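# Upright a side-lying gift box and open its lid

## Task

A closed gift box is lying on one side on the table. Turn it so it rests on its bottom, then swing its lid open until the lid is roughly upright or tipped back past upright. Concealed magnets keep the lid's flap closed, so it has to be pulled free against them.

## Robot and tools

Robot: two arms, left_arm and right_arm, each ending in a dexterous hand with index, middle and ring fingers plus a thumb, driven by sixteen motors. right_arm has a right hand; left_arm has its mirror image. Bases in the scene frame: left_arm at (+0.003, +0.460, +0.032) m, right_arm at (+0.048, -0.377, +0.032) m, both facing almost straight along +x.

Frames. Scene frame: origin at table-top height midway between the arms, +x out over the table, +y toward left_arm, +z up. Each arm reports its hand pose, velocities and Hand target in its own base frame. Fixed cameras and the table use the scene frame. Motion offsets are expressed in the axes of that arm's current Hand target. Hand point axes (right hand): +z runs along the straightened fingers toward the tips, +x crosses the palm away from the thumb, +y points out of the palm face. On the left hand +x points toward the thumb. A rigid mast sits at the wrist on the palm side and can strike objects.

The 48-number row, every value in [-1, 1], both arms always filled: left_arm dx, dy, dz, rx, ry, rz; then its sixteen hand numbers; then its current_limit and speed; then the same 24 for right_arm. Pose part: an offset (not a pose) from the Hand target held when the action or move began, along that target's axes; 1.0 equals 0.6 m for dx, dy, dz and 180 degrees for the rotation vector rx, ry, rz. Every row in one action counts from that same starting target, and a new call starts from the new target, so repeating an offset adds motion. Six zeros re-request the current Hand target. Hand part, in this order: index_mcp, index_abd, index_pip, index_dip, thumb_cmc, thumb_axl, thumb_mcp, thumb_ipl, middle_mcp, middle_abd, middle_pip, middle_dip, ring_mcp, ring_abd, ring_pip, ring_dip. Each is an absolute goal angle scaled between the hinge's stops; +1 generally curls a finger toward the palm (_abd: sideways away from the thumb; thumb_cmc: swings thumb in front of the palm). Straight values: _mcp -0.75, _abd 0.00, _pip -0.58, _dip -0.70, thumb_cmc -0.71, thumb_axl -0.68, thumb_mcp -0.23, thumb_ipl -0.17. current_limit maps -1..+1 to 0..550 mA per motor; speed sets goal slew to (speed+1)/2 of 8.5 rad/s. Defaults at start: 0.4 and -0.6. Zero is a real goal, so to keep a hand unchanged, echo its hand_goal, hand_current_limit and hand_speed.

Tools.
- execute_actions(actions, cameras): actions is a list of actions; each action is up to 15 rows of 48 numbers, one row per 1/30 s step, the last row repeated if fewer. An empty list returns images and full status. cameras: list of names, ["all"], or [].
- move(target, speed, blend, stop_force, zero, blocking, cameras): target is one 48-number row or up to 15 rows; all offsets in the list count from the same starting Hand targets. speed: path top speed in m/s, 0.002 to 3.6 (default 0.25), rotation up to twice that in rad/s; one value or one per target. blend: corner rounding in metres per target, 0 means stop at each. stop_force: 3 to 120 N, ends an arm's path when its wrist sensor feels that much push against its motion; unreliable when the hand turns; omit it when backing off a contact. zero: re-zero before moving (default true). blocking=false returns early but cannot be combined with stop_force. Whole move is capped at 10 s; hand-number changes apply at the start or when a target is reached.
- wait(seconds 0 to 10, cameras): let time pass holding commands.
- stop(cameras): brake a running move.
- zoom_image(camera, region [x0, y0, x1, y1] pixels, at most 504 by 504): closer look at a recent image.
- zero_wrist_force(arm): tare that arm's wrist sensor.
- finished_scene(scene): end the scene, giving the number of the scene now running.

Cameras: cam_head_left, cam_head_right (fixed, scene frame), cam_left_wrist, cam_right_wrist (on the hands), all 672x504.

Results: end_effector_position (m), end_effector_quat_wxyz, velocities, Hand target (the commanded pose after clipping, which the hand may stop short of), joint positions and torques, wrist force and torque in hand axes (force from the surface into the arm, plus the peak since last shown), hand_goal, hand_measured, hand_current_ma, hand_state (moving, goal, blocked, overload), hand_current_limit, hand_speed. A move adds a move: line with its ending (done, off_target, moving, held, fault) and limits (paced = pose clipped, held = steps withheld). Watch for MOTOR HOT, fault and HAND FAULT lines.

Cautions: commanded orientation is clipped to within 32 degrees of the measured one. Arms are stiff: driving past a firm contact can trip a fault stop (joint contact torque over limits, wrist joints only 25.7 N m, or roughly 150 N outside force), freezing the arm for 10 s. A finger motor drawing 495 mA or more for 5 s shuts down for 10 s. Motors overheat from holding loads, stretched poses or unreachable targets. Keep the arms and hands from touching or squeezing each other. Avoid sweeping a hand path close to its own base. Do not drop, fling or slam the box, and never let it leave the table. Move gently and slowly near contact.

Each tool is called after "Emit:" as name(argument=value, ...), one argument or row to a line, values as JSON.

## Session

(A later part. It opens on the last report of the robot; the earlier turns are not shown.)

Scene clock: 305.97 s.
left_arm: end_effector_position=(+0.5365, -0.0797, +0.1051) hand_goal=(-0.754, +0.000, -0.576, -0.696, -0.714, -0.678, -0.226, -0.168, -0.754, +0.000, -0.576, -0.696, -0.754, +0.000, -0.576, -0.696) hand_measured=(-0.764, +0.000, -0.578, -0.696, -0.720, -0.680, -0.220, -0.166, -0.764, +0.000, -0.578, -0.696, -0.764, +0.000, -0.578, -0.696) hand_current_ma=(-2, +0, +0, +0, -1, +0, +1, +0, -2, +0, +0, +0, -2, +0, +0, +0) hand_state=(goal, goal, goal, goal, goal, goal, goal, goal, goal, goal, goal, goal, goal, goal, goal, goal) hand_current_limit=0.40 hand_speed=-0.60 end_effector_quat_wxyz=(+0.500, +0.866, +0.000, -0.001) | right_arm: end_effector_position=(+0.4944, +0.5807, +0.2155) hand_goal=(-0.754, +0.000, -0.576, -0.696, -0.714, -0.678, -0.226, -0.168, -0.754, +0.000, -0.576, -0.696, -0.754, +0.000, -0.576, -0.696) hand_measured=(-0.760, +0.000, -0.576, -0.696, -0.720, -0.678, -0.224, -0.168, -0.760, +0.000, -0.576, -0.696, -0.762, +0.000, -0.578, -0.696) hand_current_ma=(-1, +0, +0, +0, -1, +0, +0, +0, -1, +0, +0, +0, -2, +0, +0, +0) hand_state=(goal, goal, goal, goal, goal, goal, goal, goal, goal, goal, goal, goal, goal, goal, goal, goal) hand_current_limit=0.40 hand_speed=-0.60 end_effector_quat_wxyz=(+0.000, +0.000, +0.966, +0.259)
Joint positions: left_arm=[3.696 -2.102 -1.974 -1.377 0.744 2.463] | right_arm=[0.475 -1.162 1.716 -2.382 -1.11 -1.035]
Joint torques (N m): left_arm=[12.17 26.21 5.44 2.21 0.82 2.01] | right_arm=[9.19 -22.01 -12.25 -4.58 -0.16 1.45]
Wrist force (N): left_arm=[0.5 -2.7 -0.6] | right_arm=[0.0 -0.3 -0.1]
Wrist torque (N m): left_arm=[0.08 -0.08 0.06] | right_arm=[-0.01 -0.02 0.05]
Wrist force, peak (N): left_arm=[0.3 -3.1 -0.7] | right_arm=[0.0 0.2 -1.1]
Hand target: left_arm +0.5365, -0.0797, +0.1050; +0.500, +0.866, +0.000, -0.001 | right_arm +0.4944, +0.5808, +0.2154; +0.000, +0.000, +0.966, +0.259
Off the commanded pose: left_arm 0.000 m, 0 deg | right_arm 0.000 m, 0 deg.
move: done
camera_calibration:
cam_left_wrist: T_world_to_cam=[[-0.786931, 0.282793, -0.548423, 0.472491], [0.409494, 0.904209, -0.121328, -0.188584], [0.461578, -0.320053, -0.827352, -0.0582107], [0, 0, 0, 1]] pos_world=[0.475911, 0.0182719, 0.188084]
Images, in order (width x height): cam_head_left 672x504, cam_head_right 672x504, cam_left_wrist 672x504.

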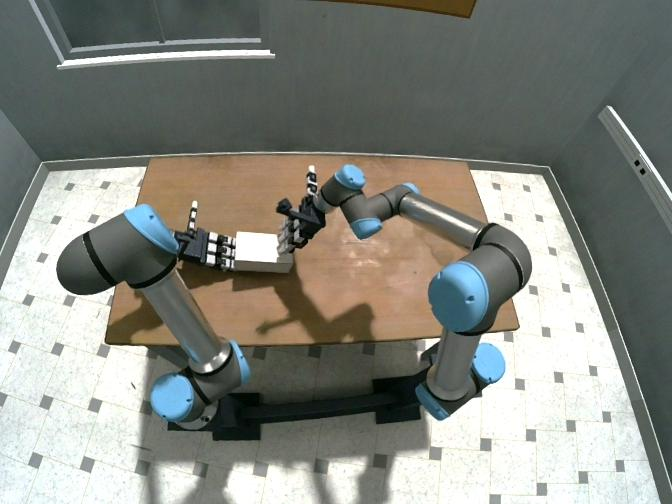

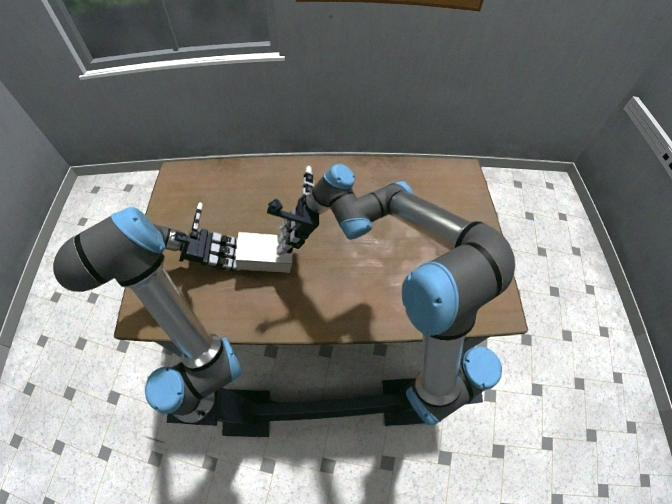

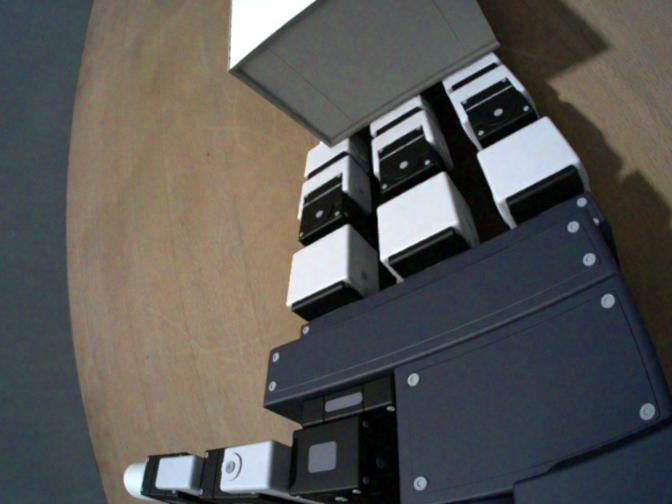

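Emit:
move(
  target=[0,0,0,0,0,0,-0.754,0,-0.576,-0.696,-0.714,-0.678,-0.226,-0.168,-0.754,0,-0.576,-0.696,-0.754,0,-0.576,-0.696,0.4,-0.6, 0,-0.0417,0.0722,0,0,0,-0.754,0,-0.576,-0.696,-0.714,-0.678,-0.226,-0.168,-0.754,0,-0.576,-0.696,-0.754,0,-0.576,-0.696,0.4,-0.6],
  speed=0.025,
  stop_force=4,
)

Emit:
move(
  target=[0,0,0,0,0,0,-0.754,0,-0.576,-0.696,-0.714,-0.678,-0.226,-0.168,-0.754,0,-0.576,-0.696,-0.754,0,-0.576,-0.696,0.4,-0.6, 0,-0.0012,0.0022,0,0,0,-0.754,0,-0.576,-0.696,-0.714,-0.678,-0.226,-0.168,-0.754,0,-0.576,-0.696,-0.754,0,-0.576,-0.696,0.4,-0.6],
  speed=0.02,
)

Emit:
move(
  target=[0,-0.0458,-0.0794,0,0,0,-0.754,0,-0.576,-0.696,-0.714,-0.678,-0.226,-0.168,-0.754,0,-0.576,-0.696,-0.754,0,-0.576,-0.696,0.4,-0.6, 0,0,0,0,0,0,-0.754,0,-0.576,-0.696,-0.714,-0.678,-0.226,-0.168,-0.754,0,-0.576,-0.696,-0.754,0,-0.576,-0.696,0.4,-0.6],
  speed=0.06,
  cameras=["cam_head_left","cam_head_right","cam_left_wrist"],
)

Emit:
zoom_image(
  camera="cam_head_left",
  region=[200, 180, 360, 300],
)

Emit:
zoom_image(
  camera="cam_head_right",
  region=[200, 180, 360, 300],
)

Scene clock: 316.60 s.
left_arm: end_effector_position=(+0.5365, -0.0797, +0.1050) hand_goal=(-0.754, +0.000, -0.576, -0.696, -0.714, -0.678, -0.226, -0.168, -0.754, +0.000, -0.576, -0.696, -0.754, +0.000, -0.576, -0.696) hand_measured=(-0.774, +0.000, -0.582, -0.696, -0.720, -0.680, -0.220, -0.166, -0.776, +0.000, -0.582, -0.696, -0.774, +0.000, -0.582, -0.696) hand_current_ma=(-7, +0, -1, +0, -1, +0, +1, +0, -7, +0, -1, +0, -7, +0, -1, +0) hand_state=(blocked, goal, goal, goal, goal, goal, goal, goal, blocked, goal, goal, goal, blocked, goal, goal, goal) hand_current_limit=0.40 hand_speed=-0.60 end_effector_quat_wxyz=(+0.500, +0.866, +0.000, -0.001) | right_arm: end_effector_position=(+0.4944, +0.5807, +0.1990) hand_goal=(-0.754, +0.000, -0.576, -0.696, -0.714, -0.678, -0.226, -0.168, -0.754, +0.000, -0.576, -0.696, -0.754, +0.000, -0.576, -0.696) hand_measured=(-0.760, +0.000, -0.576, -0.696, -0.720, -0.678, -0.224, -0.168, -0.756, +0.000, -0.576, -0.696, -0.756, +0.000, -0.578, -0.696) hand_current_ma=(-1, +0, +0, +0, -1, +0, +0, +0, +0, +0, +0, +0, +0, +0, +0, +0) hand_state=(goal, goal, goal, goal, goal, goal, goal, goal, goal, goal, goal, goal, goal, goal, goal, goal) hand_current_limit=0.40 hand_speed=-0.60 end_effector_quat_wxyz=(+0.000, +0.000, +0.966, +0.259)
Joint positions: left_arm=[3.696 -2.102 -1.974 -1.377 0.744 2.463] | right_arm=[0.475 -1.141 1.733 -2.421 -1.11 -1.035]
Joint torques (N m): left_arm=[9 32.01 6.57 -0.33 -3.26 1.76] | right_arm=[6.05 -47.42 -26.2 -0.97 2.74 0.41]
Wrist force (N): left_arm=[0.4 -2.9 -0.5] | right_arm=[-0.1 -0.2 -0.2]
Wrist torque (N m): left_arm=[0.05 -0.06 0.05] | right_arm=[0.02 -0.01 0.05]
Wrist force, peak (N): left_arm=[0.5 -6.4 -0.2] | right_arm=[0.2 0.3 -9.3]
Hand target: left_arm +0.5365, -0.0797, +0.1050; +0.500, +0.866, +0.000, -0.001 | right_arm +0.4944, +0.5807, +0.1990; +0.000, +0.000, +0.966, +0.259 (not the last commanded pose)
Off the commanded pose: left_arm 0.000 m, 0 deg | right_arm 0.034 m, 0 deg.
move: contact (right_arm)

Scene clock: 317.30 s.
left_arm: end_effector_position=(+0.5365, -0.0797, +0.1050) hand_goal=(-0.754, +0.000, -0.576, -0.696, -0.714, -0.678, -0.226, -0.168, -0.754, +0.000, -0.576, -0.696, -0.754, +0.000, -0.576, -0.696) hand_measured=(-0.774, +0.000, -0.582, -0.696, -0.720, -0.680, -0.220, -0.166, -0.776, +0.000, -0.582, -0.696, -0.776, +0.000, -0.584, -0.696) hand_current_ma=(-7, +0, -1, +0, -1, +0, +1, +0, -7, +0, -1, +0, -7, +0, -1, +0) hand_state=(blocked, goal, goal, goal, goal, goal, goal, goal, blocked, goal, goal, goal, blocked, goal, goal, goal) hand_current_limit=0.40 hand_speed=-0.60 end_effector_quat_wxyz=(+0.500, +0.866, +0.000, -0.001) | right_arm: end_effector_position=(+0.4944, +0.5808, +0.1976) hand_goal=(-0.754, +0.000, -0.576, -0.696, -0.714, -0.678, -0.226, -0.168, -0.754, +0.000, -0.576, -0.696, -0.754, +0.000, -0.576, -0.696) hand_measured=(-0.760, +0.000, -0.576, -0.696, -0.720, -0.678, -0.224, -0.168, -0.754, +0.000, -0.576, -0.696, -0.754, +0.000, -0.578, -0.696) hand_current_ma=(-1, +0, +0, +0, -1, +0, +0, +0, +0, +0, +0, +0, +0, +0, +0, +0) hand_state=(goal, goal, goal, goal, goal, goal, goal, goal, goal, goal, goal, goal, goal, goal, goal, goal) hand_current_limit=0.40 hand_speed=-0.60 end_effector_quat_wxyz=(+0.000, +0.000, +0.966, +0.259)
Joint positions: left_arm=[3.696 -2.102 -1.974 -1.377 0.744 2.463] | right_arm=[0.475 -1.139 1.735 -2.424 -1.11 -1.035]
Joint torques (N m): left_arm=[7.46 35.63 7.77 -0.33 -3.27 1.6] | right_arm=[10.55 -16.47 -8.32 -3.97 2.35 1.43]
Wrist force (N): left_arm=[0.6 -5.9 0.3] | right_arm=[0.6 0.3 -12.6]
Wrist torque (N m): left_arm=[0.13 -0.04 0.16] | right_arm=[0.90 0.63 0.14]
Wrist force, peak (N): left_arm=[0.6 -5.9 0.3] | right_arm=[0.6 0.3 -12.6]
Hand target: left_arm +0.5365, -0.0797, +0.1050; +0.500, +0.866, +0.000, -0.001 | right_arm +0.4944, +0.5808, +0.1975; +0.000, +0.000, +0.966, +0.259
Off the commanded pose: left_arm 0.000 m, 0 deg | right_arm 0.000 m, 0 deg.
move: done

Scene clock: 318.70 s.
left_arm: end_effector_position=(+0.5365, -0.0248, +0.1050) hand_goal=(-0.754, +0.000, -0.576, -0.696, -0.714, -0.678, -0.226, -0.168, -0.754, +0.000, -0.576, -0.696, -0.754, +0.000, -0.576, -0.696) hand_measured=(-0.772, +0.000, -0.582, -0.696, -0.720, -0.680, -0.220, -0.166, -0.774, +0.000, -0.582, -0.696, -0.772, +0.000, -0.582, -0.696) hand_current_ma=(-5, +0, -1, +0, -1, +0, +1, +0, -7, +0, -1, +0, -5, +0, -1, +0) hand_state=(goal, goal, goal, goal, goal, goal, goal, goal, blocked, goal, goal, goal, goal, goal, goal, goal) hand_current_limit=0.40 hand_speed=-0.60 end_effector_quat_wxyz=(+0.500, +0.866, +0.000, -0.001) | right_arm: end_effector_position=(+0.4944, +0.5808, +0.1974) hand_goal=(-0.754, +0.000, -0.576, -0.696, -0.714, -0.678, -0.226, -0.168, -0.754, +0.000, -0.576, -0.696, -0.754, +0.000, -0.576, -0.696) hand_measured=(-0.760, +0.000, -0.576, -0.696, -0.720, -0.678, -0.224, -0.168, -0.756, +0.000, -0.574, -0.696, -0.756, +0.000, -0.574, -0.696) hand_current_ma=(-1, +0, +0, +0, -1, +0, +0, +0, +0, +0, +0, +0, +0, +0, +0, +0) hand_state=(goal, goal, goal, goal, goal, goal, goal, goal, goal, goal, goal, goal, goal, goal, goal, goal) hand_current_limit=0.40 hand_speed=-0.60 end_effector_quat_wxyz=(+0.000, +0.000, +0.966, +0.259)
Joint positions: left_arm=[3.782 -2.13 -1.902 -1.484 0.804 2.55] | right_arm=[0.475 -1.139 1.735 -2.425 -1.11 -1.035]
Joint torques (N m): left_arm=[12.43 27.7 23.31 -0.72 1.02 2.14] | right_arm=[4.13 -44.11 -25.9 -4.76 0.77 1.45]
Wrist force (N): left_arm=[0.3 -2.1 -0.8] | right_arm=[-0.1 -0.3 -0.3]
Wrist torque (N m): left_arm=[0.03 -0.03 0.01] | right_arm=[0.02 -0.01 0.05]
Wrist force, peak (N): left_arm=[0.6 -6.1 0.0] | right_arm=[0.5 0.6 -13.0]
Hand target: left_arm +0.5365, -0.0247, +0.1050; +0.500, +0.866, +0.000, -0.001 | right_arm +0.4944, +0.5808, +0.1975; +0.000, +0.000, +0.966, +0.259
Off the commanded pose: left_arm 0.000 m, 0 deg | right_arm 0.000 m, 0 deg.
move: done
camera_calibration:
cam_left_wrist: T_world_to_cam=[[-0.786908, 0.282842, -0.54843, 0.456977], [0.409537, 0.904193, -0.121299, -0.238303], [0.461579, -0.320054, -0.827352, -0.0407688], [0, 0, 0, 1]] pos_world=[0.476011, 0.0731718, 0.187984]
Images, in order (width x height): cam_head_left 672x504, cam_head_right 672x504, cam_left_wrist 672x504.

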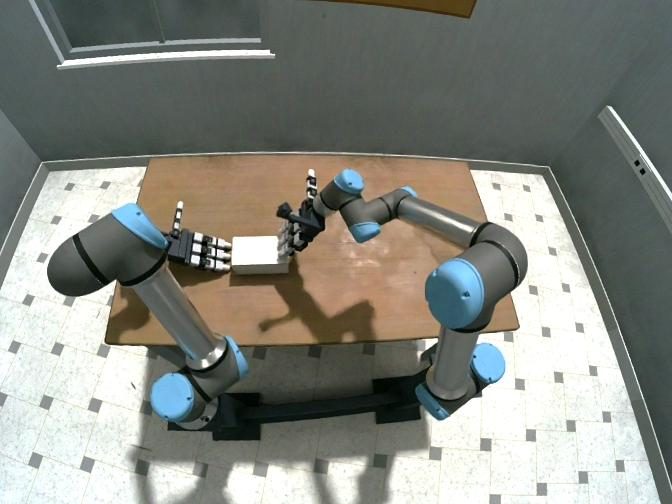

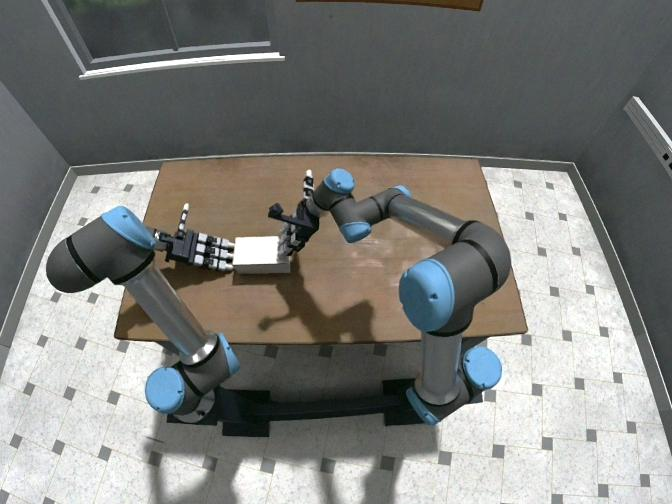

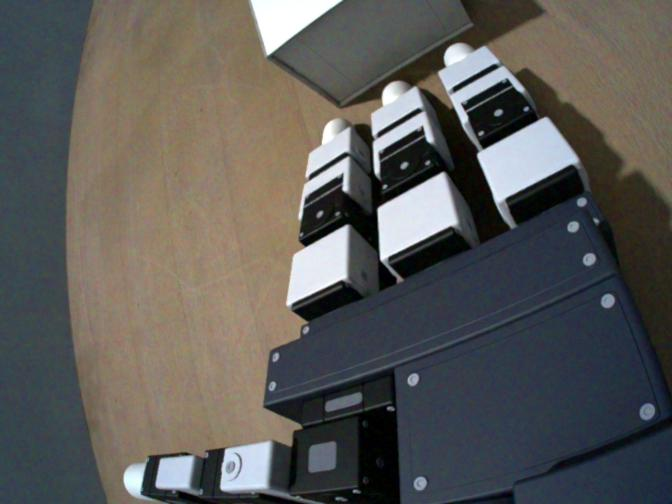

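Scaled by 3.150 from the camera's 672x504 image, which has a finer 960x720 frame.

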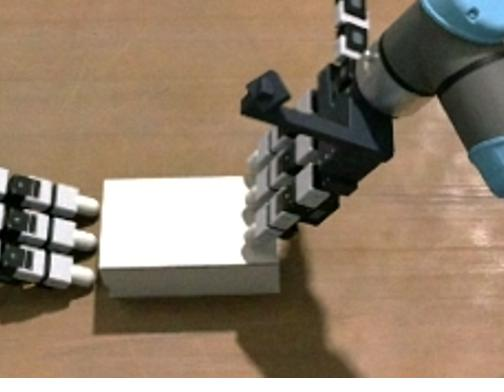

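Scaled by 3.150 from the camera's 672x504 image, which has a finer 960x720 frame.

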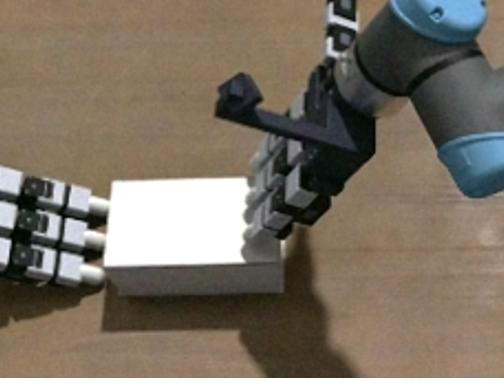

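Emit:
move(
  target=[
    [-0.0048,0.0754,0.0,0,0,0,-0.97,0,-0.576,-0.696,-0.714,-0.678,-0.226,-0.168,-0.754,0,-0.576,-0.696,-0.754,0,-0.576,-0.696,0.6,-0.6, 0,-0.0222,-0.1283,0,0,0,-0.97,0,-0.576,-0.696,-0.714,-0.678,-0.226,-0.168,-0.754,0,-0.576,-0.696,-0.754,0,-0.576,-0.696,0.6,-0.6],
    [-0.0048,0.0754,-0.01,0,0,0,-0.97,0,-0.576,-0.696,-0.714,-0.678,-0.226,-0.168,-0.754,0,-0.576,-0.696,-0.754,0,-0.576,-0.696,0.6,-0.6, -0.005,-0.2249,-0.0332,-0.1667,0,0,-0.97,0,-0.576,-0.696,-0.714,-0.678,-0.226,-0.168,-0.754,0,-0.576,-0.696,-0.754,0,-0.576,-0.696,0.6,-0.6],
  ],
  speed=0.2,
  blend=0.02,
)

Emit:
move(
  target=[0,0.0417,0.0722,0,0,0,-0.97,0,-0.576,-0.696,-0.714,-0.678,-0.226,-0.168,-0.754,0,-0.576,-0.696,-0.754,0,-0.576,-0.696,0.6,-0.6, 0,0.0417,0.0722,0,0,0,-0.97,0,-0.576,-0.696,-0.714,-0.678,-0.226,-0.168,-0.754,0,-0.576,-0.696,-0.754,0,-0.576,-0.696,0.6,-0.6],
  speed=0.025,
  stop_force=4,
  cameras=["all"],
)

Emit:
zoom_image(
  camera="cam_head_right",
  region=[200, 200, 340, 310],
)

Emit:
zoom_image(
  camera="cam_right_wrist",
  region=[100, 0, 400, 160],
)

Emit:
zoom_image(
  camera="cam_left_wrist",
  region=[260, 0, 560, 160],
)

Scene clock: 352.00 s.
left_arm: end_effector_position=(+0.5337, -0.0421, +0.1472) hand_goal=(-0.970, +0.000, -0.576, -0.696, -0.714, -0.678, -0.226, -0.168, -0.754, +0.000, -0.576, -0.696, -0.754, +0.000, -0.576, -0.696) hand_measured=(-0.974, -0.002, -0.574, -0.694, -0.720, -0.680, -0.220, -0.166, -0.774, +0.000, -0.582, -0.696, -0.770, +0.000, -0.582, -0.696) hand_current_ma=(+0, +0, +0, +0, -1, +0, +1, +0, -6, +0, -1, +0, -4, +0, -1, +0) hand_state=(goal, goal, goal, goal, goal, goal, goal, goal, goal, goal, goal, goal, goal, goal, goal, goal) hand_current_limit=0.60 hand_speed=-0.60 end_effector_quat_wxyz=(+0.500, +0.866, +0.000, -0.001) | right_arm: end_effector_position=(+0.4974, +0.4540, +0.1473) hand_goal=(-0.970, +0.000, -0.576, -0.696, -0.714, -0.678, -0.226, -0.168, -0.754, +0.000, -0.576, -0.696, -0.754, +0.000, -0.576, -0.696) hand_measured=(-0.974, +0.000, -0.576, -0.696, -0.720, -0.678, -0.224, -0.168, -0.760, +0.000, -0.576, -0.696, -0.760, +0.000, -0.576, -0.696) hand_current_ma=(+0, +0, +0, +0, -1, +0, +0, +0, -1, +0, +0, +0, -1, +0, +0, +0) hand_state=(goal, goal, goal, goal, goal, goal, goal, goal, goal, goal, goal, goal, goal, goal, goal, goal) hand_current_limit=0.60 hand_speed=-0.60 end_effector_quat_wxyz=(+0.000, +0.000, +0.866, +0.500)
Joint positions: left_arm=[3.759 -2.036 -1.913 -1.551 0.787 2.528] | right_arm=[0.162 -0.979 2.102 -2.966 -0.546 -1.255]
Joint torques (N m): left_arm=[12.05 47.99 24.04 -0.48 1.12 2.07] | right_arm=[-10.16 -20.45 -4.07 -4.81 4.42 1.39]
Wrist force (N): left_arm=[0.2 -2.0 -0.7] | right_arm=[0.4 -0.3 -0.5]
Wrist torque (N m): left_arm=[0.01 0.00 0.01] | right_arm=[-0.14 -0.03 0.04]
Wrist force, peak (N): left_arm=[0.3 -2.5 -0.9] | right_arm=[0.1 0.6 -1.3]
Hand target: left_arm +0.5337, -0.0421, +0.1472; +0.500, +0.866, +0.000, -0.001 | right_arm +0.4974, +0.4540, +0.1473; +0.000, +0.000, +0.866, +0.500
Off the commanded pose: left_arm 0.000 m, 0 deg | right_arm 0.000 m, 0 deg.
move: done

Scene clock: 353.77 s.
left_arm: end_effector_position=(+0.5337, -0.0561, +0.1472) hand_goal=(-0.970, +0.000, -0.576, -0.696, -0.714, -0.678, -0.226, -0.168, -0.754, +0.000, -0.576, -0.696, -0.754, +0.000, -0.576, -0.696) hand_measured=(-0.974, -0.002, -0.574, -0.694, -0.720, -0.680, -0.220, -0.166, -0.774, +0.000, -0.582, -0.696, -0.772, +0.000, -0.582, -0.696) hand_current_ma=(+0, +0, +0, +0, -1, +0, +1, +0, -7, +0, -1, +0, -5, +0, -1, +0) hand_state=(goal, goal, goal, goal, goal, goal, goal, goal, blocked, goal, goal, goal, goal, goal, goal, goal) hand_current_limit=0.60 hand_speed=-0.60 end_effector_quat_wxyz=(+0.500, +0.866, +0.000, -0.001) | right_arm: end_effector_position=(+0.4973, +0.4679, +0.1473) hand_goal=(-0.970, +0.000, -0.576, -0.696, -0.714, -0.678, -0.226, -0.168, -0.754, +0.000, -0.576, -0.696, -0.754, +0.000, -0.576, -0.696) hand_measured=(-0.974, +0.000, -0.576, -0.696, -0.720, -0.678, -0.224, -0.168, -0.760, +0.000, -0.576, -0.696, -0.764, +0.000, -0.574, -0.688) hand_current_ma=(-1, +0, +0, +0, -1, +0, +0, +0, -1, +0, +0, +0, -3, +0, +0, +2) hand_state=(goal, goal, goal, goal, goal, goal, goal, goal, goal, goal, goal, goal, goal, goal, goal, goal) hand_current_limit=0.60 hand_speed=-0.60 end_effector_quat_wxyz=(+0.000, +0.000, +0.866, +0.500)
Joint positions: left_arm=[3.737 -2.027 -1.932 -1.526 0.772 2.506] | right_arm=[0.189 -0.961 2.082 -3.006 -0.554 -1.206]
Joint torques (N m): left_arm=[10.17 23.52 22.43 -0.63 1.09 2.01] | right_arm=[-9.25 -45.25 -3.46 -0.67 4.33 -1.64]
Wrist force (N): left_arm=[0.7 -2.1 -5.3] | right_arm=[0.1 -0.4 -3.3]
Wrist torque (N m): left_arm=[0.39 -0.21 0.06] | right_arm=[0.06 0.20 0.16]
Wrist force, peak (N): left_arm=[-0.2 -3.8 -25.9] | right_arm=[0.3 -1.8 -20.4]
Hand target: left_arm +0.5337, -0.0561, +0.1472; +0.500, +0.866, +0.000, -0.001 (not the last commanded pose) | right_arm +0.4973, +0.4679, +0.1473; +0.000, +0.000, +0.866, +0.500 (not the last commanded pose)
Off the commanded pose: left_arm 0.036 m, 0 deg | right_arm 0.036 m, 0 deg.
move: contact (left_arm, right_arm)
camera_calibration:
cam_left_wrist: T_world_to_cam=[[-0.786885, 0.282854, -0.548457, 0.486686], [0.409597, 0.904158, -0.121361, -0.203708], [0.461564, -0.320144, -0.827325, -0.0145296], [0, 0, 0, 1]] pos_world=[0.473111, 0.0418717, 0.230184]
cam_right_wrist: T_world_to_cam=[[0.767726, 0.255956, 0.587438, -0.563212], [0.398806, -0.908423, -0.125387, 0.197759], [0.501548, 0.330537, -0.799497, -0.154277], [0, 0, 0, 1]] pos_world=[0.430903, 0.3748, 0.232304]

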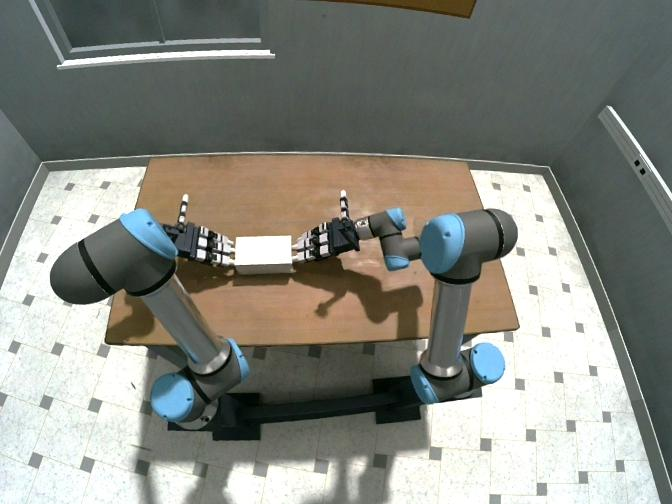

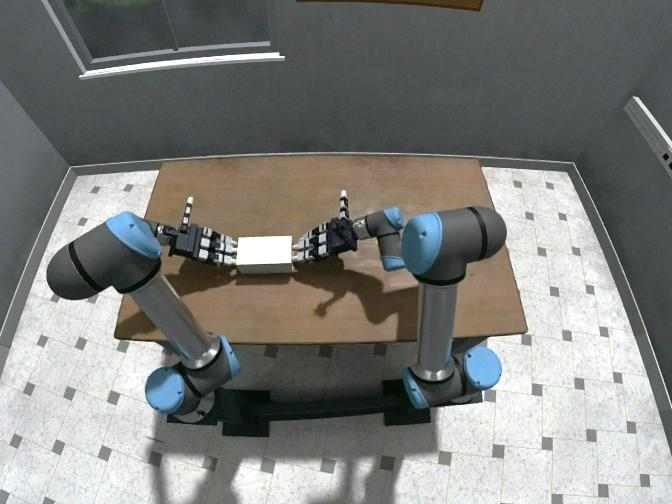

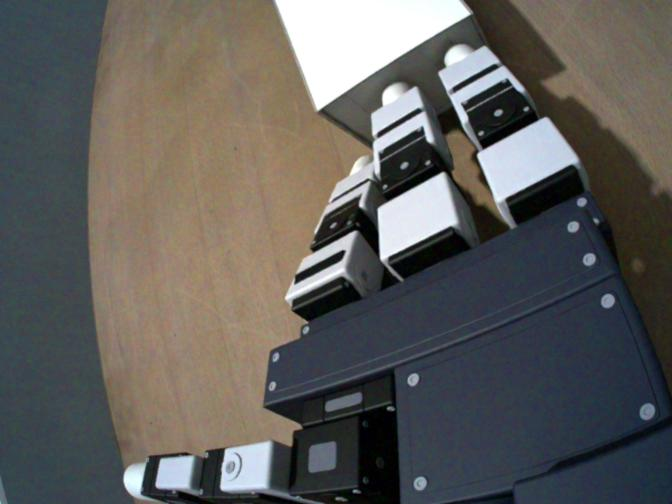

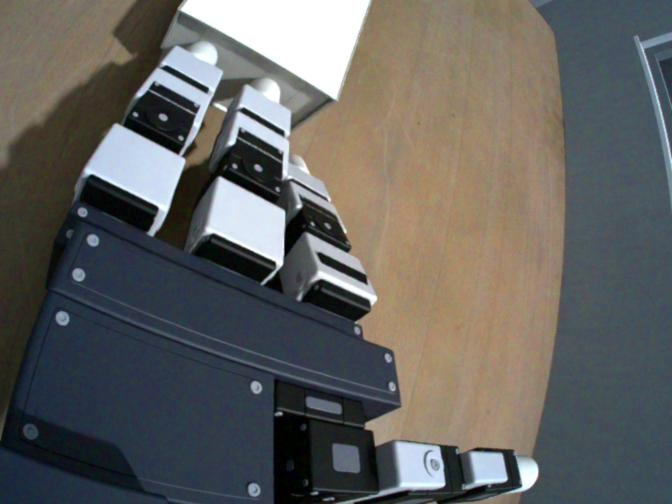

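Scaled by 3.600 from the camera's 672x504 image, which has a finer 960x720 frame.

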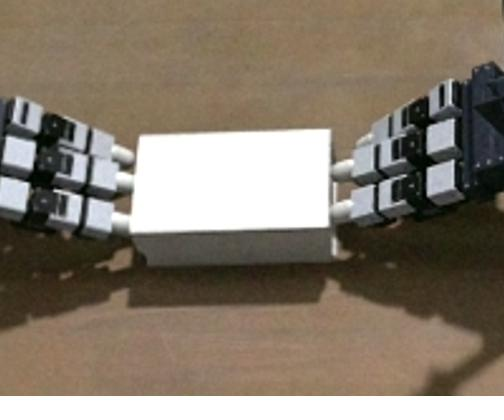

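Scaled by 1.680 from the camera's 672x504 image, which has a finer 960x720 frame.

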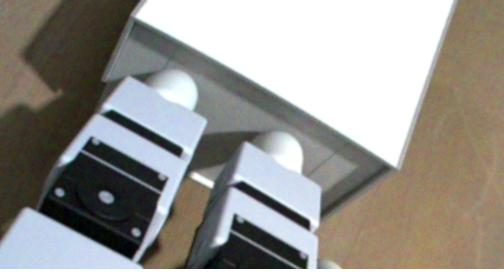

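Scaled by 1.680 from the camera's 672x504 image, which has a finer 960x720 frame.

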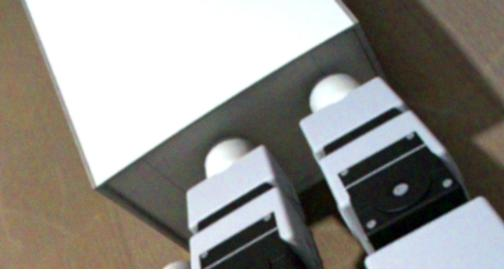

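Emit:
move(
  target=[0,0.0004,0.0007,0,0,0,-0.97,0,-0.576,-0.696,-0.714,-0.678,-0.226,-0.168,-0.71,0,-0.56,-0.68,-0.754,0,-0.576,-0.696,0.78,-0.7, 0,0.0004,0.0007,0,0,0,-0.97,0,-0.576,-0.696,-0.714,-0.678,-0.226,-0.168,-0.71,0,-0.56,-0.68,-0.754,0,-0.576,-0.696,0.78,-0.7],
  speed=0.05,
)

Emit:
move(
  target=[0,0,0,0,0,0,-0.97,0,-0.576,-0.696,-0.714,-0.678,-0.226,-0.168,-0.70,0,-0.55,-0.67,-0.74,0.35,-0.57,-0.69,0.78,-0.8, 0,0,0,0,0,0,-0.97,0,-0.576,-0.696,-0.714,-0.678,-0.226,-0.168,-0.70,0,-0.55,-0.67,-0.74,0.35,-0.57,-0.69,0.78,-0.8],
  cameras=["cam_head_right","cam_left_wrist","cam_right_wrist"],
)

Emit:
zoom_image(
  camera="cam_head_right",
  region=[200, 200, 340, 310],
)

Emit:
zoom_image(
  camera="cam_right_wrist",
  region=[100, 0, 400, 160],
)

Emit:
zoom_image(
  camera="cam_left_wrist",
  region=[260, 0, 560, 160],
)

Scene clock: 360.97 s.
left_arm: end_effector_position=(+0.5337, -0.0565, +0.1472) hand_goal=(-0.970, +0.000, -0.576, -0.696, -0.714, -0.678, -0.226, -0.168, -0.710, +0.000, -0.560, -0.680, -0.754, +0.000, -0.576, -0.696) hand_measured=(-0.974, -0.002, -0.574, -0.694, -0.720, -0.680, -0.220, -0.166, -0.772, +0.000, -0.582, -0.692, -0.772, +0.000, -0.582, -0.696) hand_current_ma=(+0, +0, +0, +0, -1, +0, +1, +0, -63, +0, -7, -2, -5, +0, +0, +0) hand_state=(goal, goal, goal, goal, goal, goal, goal, goal, blocked, goal, blocked, goal, goal, goal, goal, goal) hand_current_limit=0.78 hand_speed=-0.70 end_effector_quat_wxyz=(+0.500, +0.866, +0.000, -0.001) | right_arm: end_effector_position=(+0.4974, +0.4683, +0.1473) hand_goal=(-0.970, +0.000, -0.576, -0.696, -0.714, -0.678, -0.226, -0.168, -0.710, +0.000, -0.560, -0.680, -0.754, +0.000, -0.576, -0.696) hand_measured=(-0.974, +0.000, -0.576, -0.696, -0.720, -0.678, -0.224, -0.168, -0.748, +0.002, -0.572, -0.688, -0.764, +0.002, -0.576, -0.688) hand_current_ma=(-1, +0, +0, +0, -1, +0, +0, +0, -35, +0, -4, -2, -3, +0, +0, +2) hand_state=(goal, goal, goal, goal, goal, goal, goal, goal, blocked, goal, goal, goal, goal, goal, goal, goal) hand_current_limit=0.78 hand_speed=-0.70 end_effector_quat_wxyz=(+0.000, +0.000, +0.866, +0.500)
Joint positions: left_arm=[3.736 -2.027 -1.932 -1.525 0.771 2.505] | right_arm=[0.19 -0.96 2.081 -3.007 -0.554 -1.204]
Joint torques (N m): left_arm=[-16.73 44.42 3.37 1.35 -3.6 -2.26] | right_arm=[14.91 -20.03 -17.91 -4.44 -1.01 1.38]
Wrist force (N): left_arm=[-0.2 -3.9 -12.7] | right_arm=[0.5 -2.3 -12.8]
Wrist torque (N m): left_arm=[1.10 -0.52 0.14] | right_arm=[0.87 0.72 -0.03]
Wrist force, peak (N): left_arm=[-0.2 -3.9 -12.7] | right_arm=[0.5 -2.3 -12.8]
Hand target: left_arm +0.5337, -0.0566, +0.1472; +0.500, +0.866, +0.000, -0.001 | right_arm +0.4973, +0.4684, +0.1473; +0.000, +0.000, +0.866, +0.500
Off the commanded pose: left_arm 0.000 m, 0 deg | right_arm 0.000 m, 0 deg.
move: done

Scene clock: 362.00 s.
left_arm: end_effector_position=(+0.5337, -0.0566, +0.1472) hand_goal=(-0.970, +0.000, -0.576, -0.696, -0.714, -0.678, -0.226, -0.168, -0.700, +0.000, -0.550, -0.670, -0.740, +0.350, -0.570, -0.690) hand_measured=(-0.974, -0.002, -0.574, -0.694, -0.720, -0.680, -0.220, -0.166, -0.772, +0.032, -0.582, -0.688, -0.756, +0.346, -0.576, -0.694) hand_current_ma=(+0, +0, +0, +0, -1, +0, +1, +0, -85, +11, -15, -5, -5, +0, -1, +0) hand_state=(goal, goal, goal, goal, goal, goal, goal, goal, blocked, blocked, blocked, goal, goal, goal, goal, goal) hand_current_limit=0.78 hand_speed=-0.80 end_effector_quat_wxyz=(+0.500, +0.866, +0.000, -0.001) | right_arm: end_effector_position=(+0.4973, +0.4684, +0.1473) hand_goal=(-0.970, +0.000, -0.576, -0.696, -0.714, -0.678, -0.226, -0.168, -0.700, +0.000, -0.550, -0.670, -0.740, +0.350, -0.570, -0.690) hand_measured=(-0.974, +0.000, -0.576, -0.696, -0.720, -0.678, -0.224, -0.168, -0.748, +0.034, -0.572, -0.684, -0.758, +0.346, -0.576, -0.692) hand_current_ma=(-1, +0, +0, +0, -1, +0, +0, +0, -54, +21, -11, -5, -9, -1, -1, +0) hand_state=(goal, goal, goal, goal, goal, goal, goal, goal, blocked, blocked, blocked, goal, goal, goal, goal, goal) hand_current_limit=0.78 hand_speed=-0.80 end_effector_quat_wxyz=(+0.000, +0.000, +0.866, +0.500)
Joint positions: left_arm=[3.736 -2.027 -1.932 -1.525 0.771 2.505] | right_arm=[0.19 -0.96 2.081 -3.007 -0.554 -1.204]
Joint torques (N m): left_arm=[-10.79 45.05 12.03 -1.04 0.35 -2.37] | right_arm=[4.46 -24.67 -13.26 -3.18 1.6 1.34]
Wrist force (N): left_arm=[-0.2 -3.7 -7.6] | right_arm=[1.3 -2.3 -7.1]
Wrist torque (N m): left_arm=[0.76 -0.23 0.13] | right_arm=[0.47 0.20 0.03]
Wrist force, peak (N): left_arm=[0.2 -4.0 -12.8] | right_arm=[-0.5 -2.8 -13.0]
Hand target: left_arm +0.5337, -0.0566, +0.1472; +0.500, +0.866, +0.000, -0.001 | right_arm +0.4973, +0.4684, +0.1473; +0.000, +0.000, +0.866, +0.500
Off the commanded pose: left_arm 0.000 m, 0 deg | right_arm 0.000 m, 0 deg.
move: done
camera_calibration:
cam_left_wrist: T_world_to_cam=[[-0.786908, 0.282805, -0.54845, 0.486839], [0.409555, 0.904173, -0.12139, -0.20323], [0.461564, -0.320143, -0.827325, -0.0146895], [0, 0, 0, 1]] pos_world=[0.473111, 0.0413718, 0.230184]
cam_right_wrist: T_world_to_cam=[[0.767673, 0.256079, 0.587453, -0.563367], [0.39891, -0.908388, -0.12531, 0.198137], [0.501546, 0.330538, -0.799497, -0.154442], [0, 0, 0, 1]] pos_world=[0.430903, 0.375301, 0.232304]
Images, in order (width x height): cam_head_right 672x504, cam_left_wrist 672x504, cam_right_wrist 672x504.

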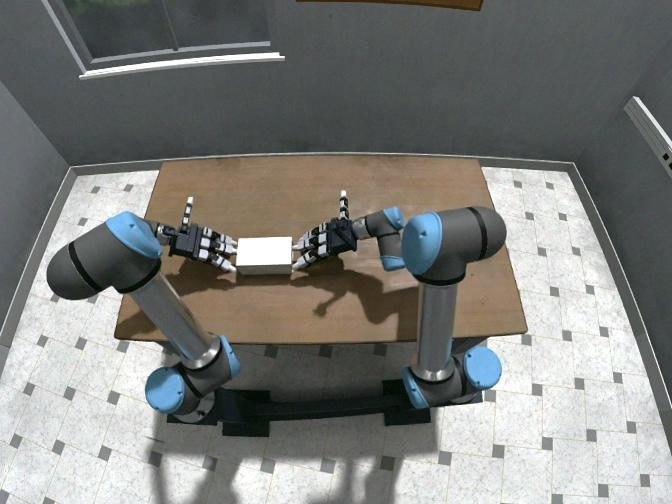

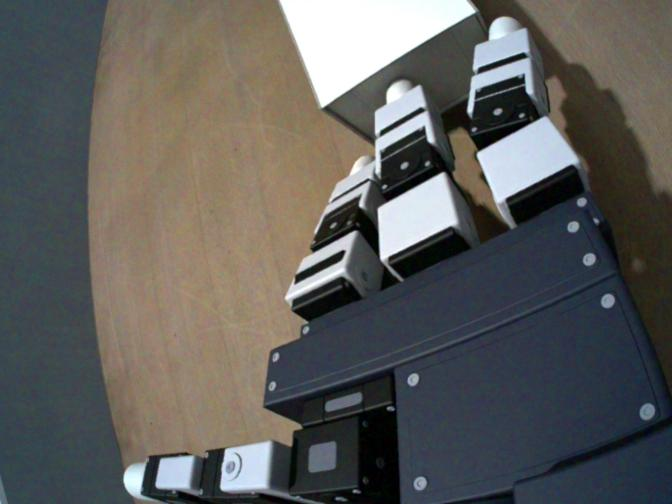

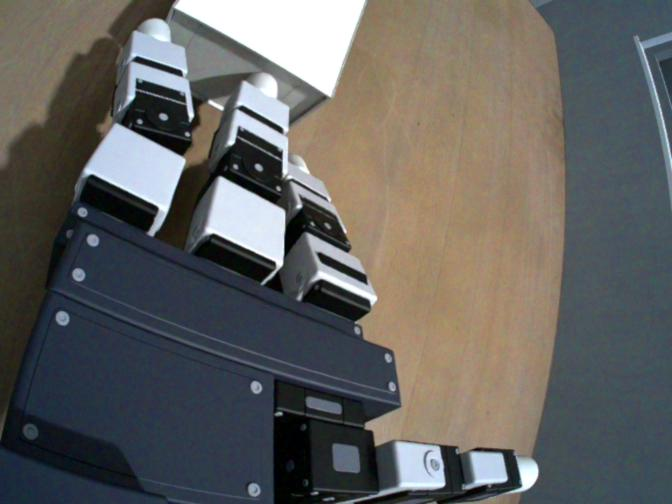

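Scaled by 3.600 from the camera's 672x504 image, which has a finer 960x720 frame.

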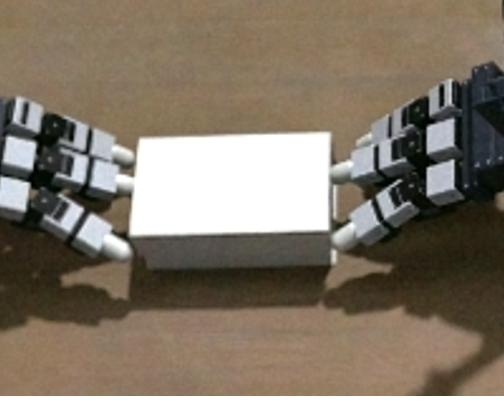

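Scaled by 1.680 from the camera's 672x504 image, which has a finer 960x720 frame.

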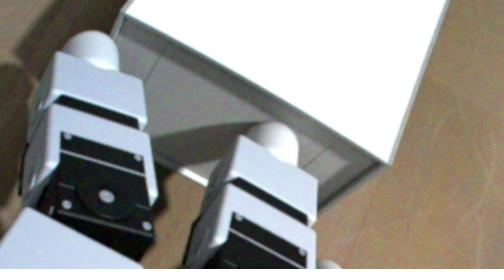

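Scaled by 1.680 from the camera's 672x504 image, which has a finer 960x720 frame.

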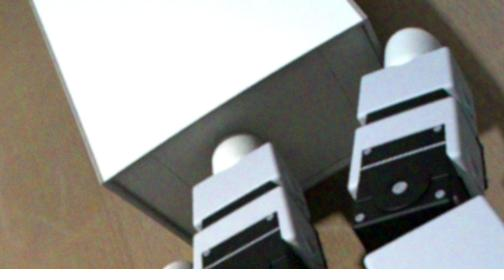

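Emit:
move(
  target=[0,0,0,0,0,0,-0.97,0,-0.576,-0.696,-0.714,-0.678,-0.226,-0.168,-0.70,0,-0.55,-0.67,-0.95,0.35,-0.57,-0.69,0.78,-0.6, 0,0,0,0,0,0,-0.97,0,-0.576,-0.696,-0.714,-0.678,-0.226,-0.168,-0.70,0,-0.55,-0.67,-0.95,0.35,-0.57,-0.69,0.78,-0.6],
)

Emit:
move(
  target=[0,0,0,0,0,0,-0.97,0,-0.576,-0.696,-0.714,-0.678,-0.226,-0.168,-0.70,0,-0.55,-0.67,-0.95,-0.03,-0.57,-0.69,0.78,-0.6, 0,0,0,0,0,0,-0.97,0,-0.576,-0.696,-0.714,-0.678,-0.226,-0.168,-0.70,0,-0.55,-0.67,-0.95,-0.03,-0.57,-0.69,0.78,-0.6],
)

Emit:
move(
  target=[0,0,0,0,0,0,-0.97,0,-0.576,-0.696,-0.714,-0.678,-0.226,-0.168,-0.70,0,-0.55,-0.67,-0.64,-0.03,-0.50,-0.64,0.78,-0.7, 0,0,0,0,0,0,-0.97,0,-0.576,-0.696,-0.714,-0.678,-0.226,-0.168,-0.70,0,-0.55,-0.67,-0.64,-0.03,-0.50,-0.64,0.78,-0.7],
  cameras=["cam_head_right","cam_left_wrist","cam_right_wrist"],
)

Emit:
zoom_image(
  camera="cam_right_wrist",
  region=[100, 0, 400, 160],
)

Emit:
zoom_image(
  camera="cam_left_wrist",
  region=[260, 0, 560, 160],
)

Scene clock: 373.57 s.
left_arm: end_effector_position=(+0.5337, -0.0566, +0.1472) hand_goal=(-0.970, +0.000, -0.576, -0.696, -0.714, -0.678, -0.226, -0.168, -0.700, +0.000, -0.550, -0.670, -0.950, +0.350, -0.570, -0.690) hand_measured=(-0.974, -0.002, -0.574, -0.694, -0.720, -0.680, -0.220, -0.166, -0.772, +0.032, -0.582, -0.688, -0.954, +0.346, -0.576, -0.694) hand_current_ma=(+0, +0, +0, +0, -1, +0, +1, +0, -85, +11, -15, -5, +0, +0, +0, +0) hand_state=(goal, goal, goal, goal, goal, goal, goal, goal, blocked, blocked, blocked, goal, goal, goal, goal, goal) hand_current_limit=0.78 hand_speed=-0.60 end_effector_quat_wxyz=(+0.500, +0.866, +0.000, -0.001) | right_arm: end_effector_position=(+0.4973, +0.4684, +0.1473) hand_goal=(-0.970, +0.000, -0.576, -0.696, -0.714, -0.678, -0.226, -0.168, -0.700, +0.000, -0.550, -0.670, -0.950, +0.350, -0.570, -0.690) hand_measured=(-0.974, +0.000, -0.576, -0.696, -0.720, -0.678, -0.224, -0.168, -0.748, +0.034, -0.572, -0.684, -0.954, +0.346, -0.576, -0.692) hand_current_ma=(-1, +0, +0, +0, -1, +0, +0, +0, -54, +21, -11, -5, +0, -1, -1, +0) hand_state=(goal, goal, goal, goal, goal, goal, goal, goal, blocked, blocked, blocked, goal, goal, goal, goal, goal) hand_current_limit=0.78 hand_speed=-0.60 end_effector_quat_wxyz=(+0.000, +0.000, +0.866, +0.500)
Joint positions: left_arm=[3.736 -2.027 -1.932 -1.525 0.771 2.505] | right_arm=[0.19 -0.96 2.081 -3.007 -0.554 -1.204]
Joint torques (N m): left_arm=[4.56 45.39 17.91 -0.97 0.46 -2.29] | right_arm=[-4.73 -41.64 -4.96 -0.68 4.5 1.46]
Wrist force (N): left_arm=[-0.1 -4.2 -7.4] | right_arm=[0.7 -2.3 -7.0]
Wrist torque (N m): left_arm=[0.67 -0.24 0.15] | right_arm=[0.47 0.26 -0.01]
Wrist force, peak (N): left_arm=[-0.1 -4.1 -7.8] | right_arm=[1.0 -2.4 -7.2]
Hand target: left_arm +0.5337, -0.0566, +0.1472; +0.500, +0.866, +0.000, -0.001 | right_arm +0.4973, +0.4684, +0.1473; +0.000, +0.000, +0.866, +0.500
Off the commanded pose: left_arm 0.000 m, 0 deg | right_arm 0.000 m, 0 deg.
move: done

Scene clock: 374.10 s.
left_arm: end_effector_position=(+0.5337, -0.0566, +0.1472) hand_goal=(-0.970, +0.000, -0.576, -0.696, -0.714, -0.678, -0.226, -0.168, -0.700, +0.000, -0.550, -0.670, -0.950, -0.030, -0.570, -0.690) hand_measured=(-0.974, -0.002, -0.574, -0.694, -0.720, -0.680, -0.220, -0.166, -0.772, +0.032, -0.582, -0.688, -0.954, -0.028, -0.576, -0.694) hand_current_ma=(+0, +0, +0, +0, -1, +0, +1, +0, -85, +11, -15, -5, +0, +0, +0, +0) hand_state=(goal, goal, goal, goal, goal, goal, goal, goal, blocked, blocked, blocked, goal, goal, goal, goal, goal) hand_current_limit=0.78 hand_speed=-0.60 end_effector_quat_wxyz=(+0.500, +0.866, +0.000, -0.001) | right_arm: end_effector_position=(+0.4973, +0.4684, +0.1473) hand_goal=(-0.970, +0.000, -0.576, -0.696, -0.714, -0.678, -0.226, -0.168, -0.700, +0.000, -0.550, -0.670, -0.950, -0.030, -0.570, -0.690) hand_measured=(-0.974, +0.000, -0.576, -0.696, -0.720, -0.678, -0.224, -0.168, -0.748, +0.034, -0.572, -0.684, -0.954, -0.026, -0.576, -0.692) hand_current_ma=(-1, +0, +0, +0, -1, +0, +0, +0, -54, +21, -11, -5, +0, +0, -1, +0) hand_state=(goal, goal, goal, goal, goal, goal, goal, goal, blocked, blocked, blocked, goal, goal, goal, goal, goal) hand_current_limit=0.78 hand_speed=-0.60 end_effector_quat_wxyz=(+0.000, +0.000, +0.866, +0.500)
Joint positions: left_arm=[3.736 -2.027 -1.932 -1.525 0.771 2.505] | right_arm=[0.19 -0.96 2.081 -3.007 -0.554 -1.204]
Joint torques (N m): left_arm=[4.68 44.99 18.91 -0.72 0.42 -2.1] | right_arm=[-5.5 -41.51 -4.59 -0.8 4.27 1.4]
Wrist force (N): left_arm=[-0.2 -4.0 -7.6] | right_arm=[1.1 -2.4 -7.2]
Wrist torque (N m): left_arm=[0.72 -0.24 0.14] | right_arm=[0.47 0.22 0.02]
Wrist force, peak (N): left_arm=[-0.2 -4.0 -7.7] | right_arm=[1.1 -2.4 -7.2]
Hand target: left_arm +0.5337, -0.0566, +0.1472; +0.500, +0.866, +0.000, -0.001 | right_arm +0.4973, +0.4684, +0.1473; +0.000, +0.000, +0.866, +0.500
Off the commanded pose: left_arm 0.000 m, 0 deg | right_arm 0.000 m, 0 deg.
move: done

Scene clock: 374.63 s.
left_arm: end_effector_position=(+0.5337, -0.0566, +0.1472) hand_goal=(-0.970, +0.000, -0.576, -0.696, -0.714, -0.678, -0.226, -0.168, -0.700, +0.000, -0.550, -0.670, -0.640, -0.030, -0.500, -0.640) hand_measured=(-0.974, -0.002, -0.574, -0.694, -0.720, -0.680, -0.220, -0.166, -0.772, +0.032, -0.582, -0.688, -0.794, -0.028, -0.540, -0.662) hand_current_ma=(+0, +0, +0, +0, -1, +0, +1, +0, -85, +11, -15, -5, -384, +0, -23, -6) hand_state=(goal, goal, goal, goal, goal, goal, goal, goal, blocked, blocked, blocked, goal, blocked, goal, blocked, blocked) hand_current_limit=0.78 hand_speed=-0.70 end_effector_quat_wxyz=(+0.500, +0.866, +0.000, -0.001) | right_arm: end_effector_position=(+0.4973, +0.4684, +0.1473) hand_goal=(-0.970, +0.000, -0.576, -0.696, -0.714, -0.678, -0.226, -0.168, -0.700, +0.000, -0.550, -0.670, -0.640, -0.030, -0.500, -0.640) hand_measured=(-0.974, +0.000, -0.576, -0.696, -0.720, -0.678, -0.224, -0.168, -0.748, +0.030, -0.572, -0.684, -0.788, -0.030, -0.534, -0.658) hand_current_ma=(-1, +0, +0, +0, -1, +0, +0, +0, -54, +16, -11, -5, -404, +0, -24, -8) hand_state=(goal, goal, goal, goal, goal, goal, goal, goal, blocked, blocked, blocked, goal, blocked, goal, blocked, goal) hand_current_limit=0.78 hand_speed=-0.70 end_effector_quat_wxyz=(+0.000, +0.000, +0.866, +0.500)
Joint positions: left_arm=[3.736 -2.027 -1.932 -1.525 0.771 2.505] | right_arm=[0.19 -0.96 2.081 -3.007 -0.554 -1.204]
Joint torques (N m): left_arm=[4.81 44.9 18.08 -0.58 -0.89 -2.12] | right_arm=[-4.24 -41.95 -4.59 -1.05 3.99 1.32]
Wrist force (N): left_arm=[-0.6 -7.4 -12.1] | right_arm=[0.7 -5.8 -11.9]
Wrist torque (N m): left_arm=[1.40 -0.57 0.32] | right_arm=[1.09 0.56 -0.20]
Wrist force, peak (N): left_arm=[-0.4 -7.5 -12.3] | right_arm=[0.8 -5.9 -12.2]
Hand target: left_arm +0.5337, -0.0566, +0.1472; +0.500, +0.866, +0.000, -0.001 | right_arm +0.4973, +0.4684, +0.1473; +0.000, +0.000, +0.866, +0.500
Off the commanded pose: left_arm 0.000 m, 0 deg | right_arm 0.000 m, 0 deg.
move: done
camera_calibration:
cam_left_wrist: T_world_to_cam=[[-0.786921, 0.28288, -0.548392, 0.486829], [0.409617, 0.904144, -0.121395, -0.203257], [0.461485, -0.320159, -0.827363, -0.014643], [0, 0, 0, 1]] pos_world=[0.473111, 0.0413716, 0.230183]
cam_right_wrist: T_world_to_cam=[[0.767726, 0.255956, 0.587438, -0.56334], [0.398806, -0.908423, -0.125387, 0.198213], [0.501548, 0.330537, -0.799497, -0.154442], [0, 0, 0, 1]] pos_world=[0.430903, 0.3753, 0.232304]
Images, in order (width x height): cam_head_right 672x504, cam_left_wrist 672x504, cam_right_wrist 672x504.

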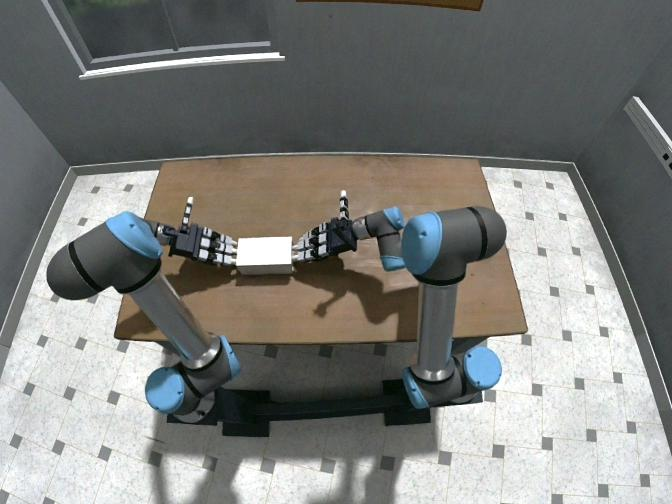

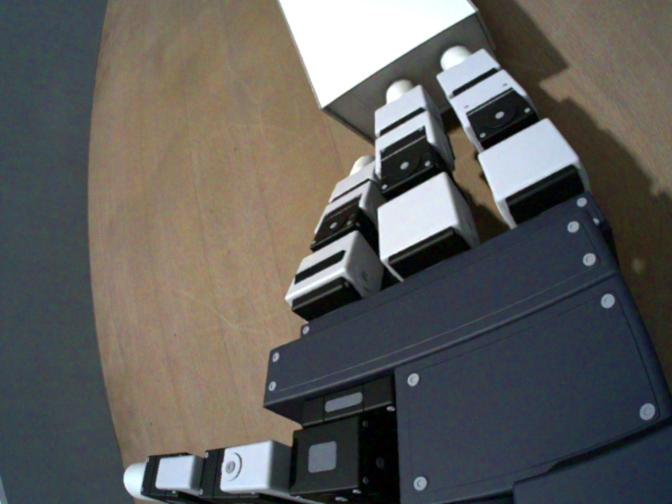

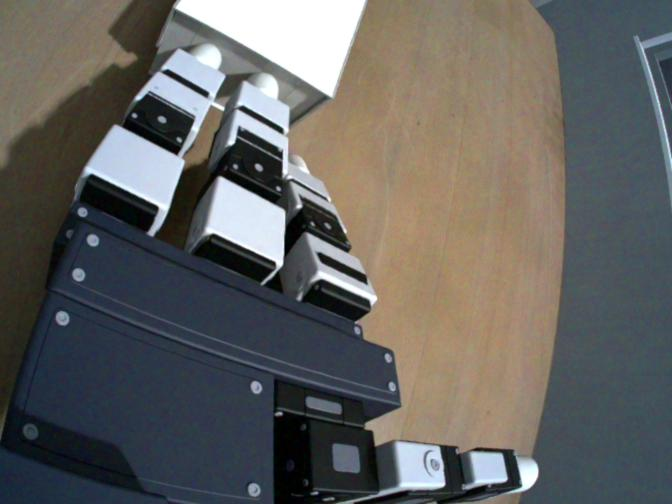

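Scaled by 1.680 from the camera's 672x504 image, which has a finer 960x720 frame.

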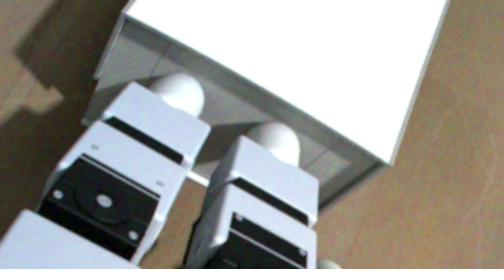

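Scaled by 1.680 from the camera's 672x504 image, which has a finer 960x720 frame.

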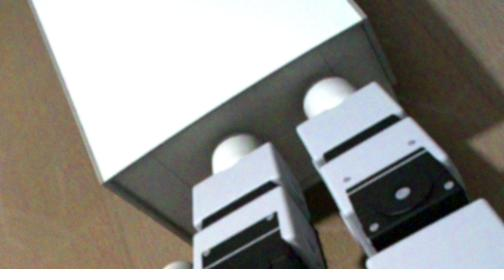

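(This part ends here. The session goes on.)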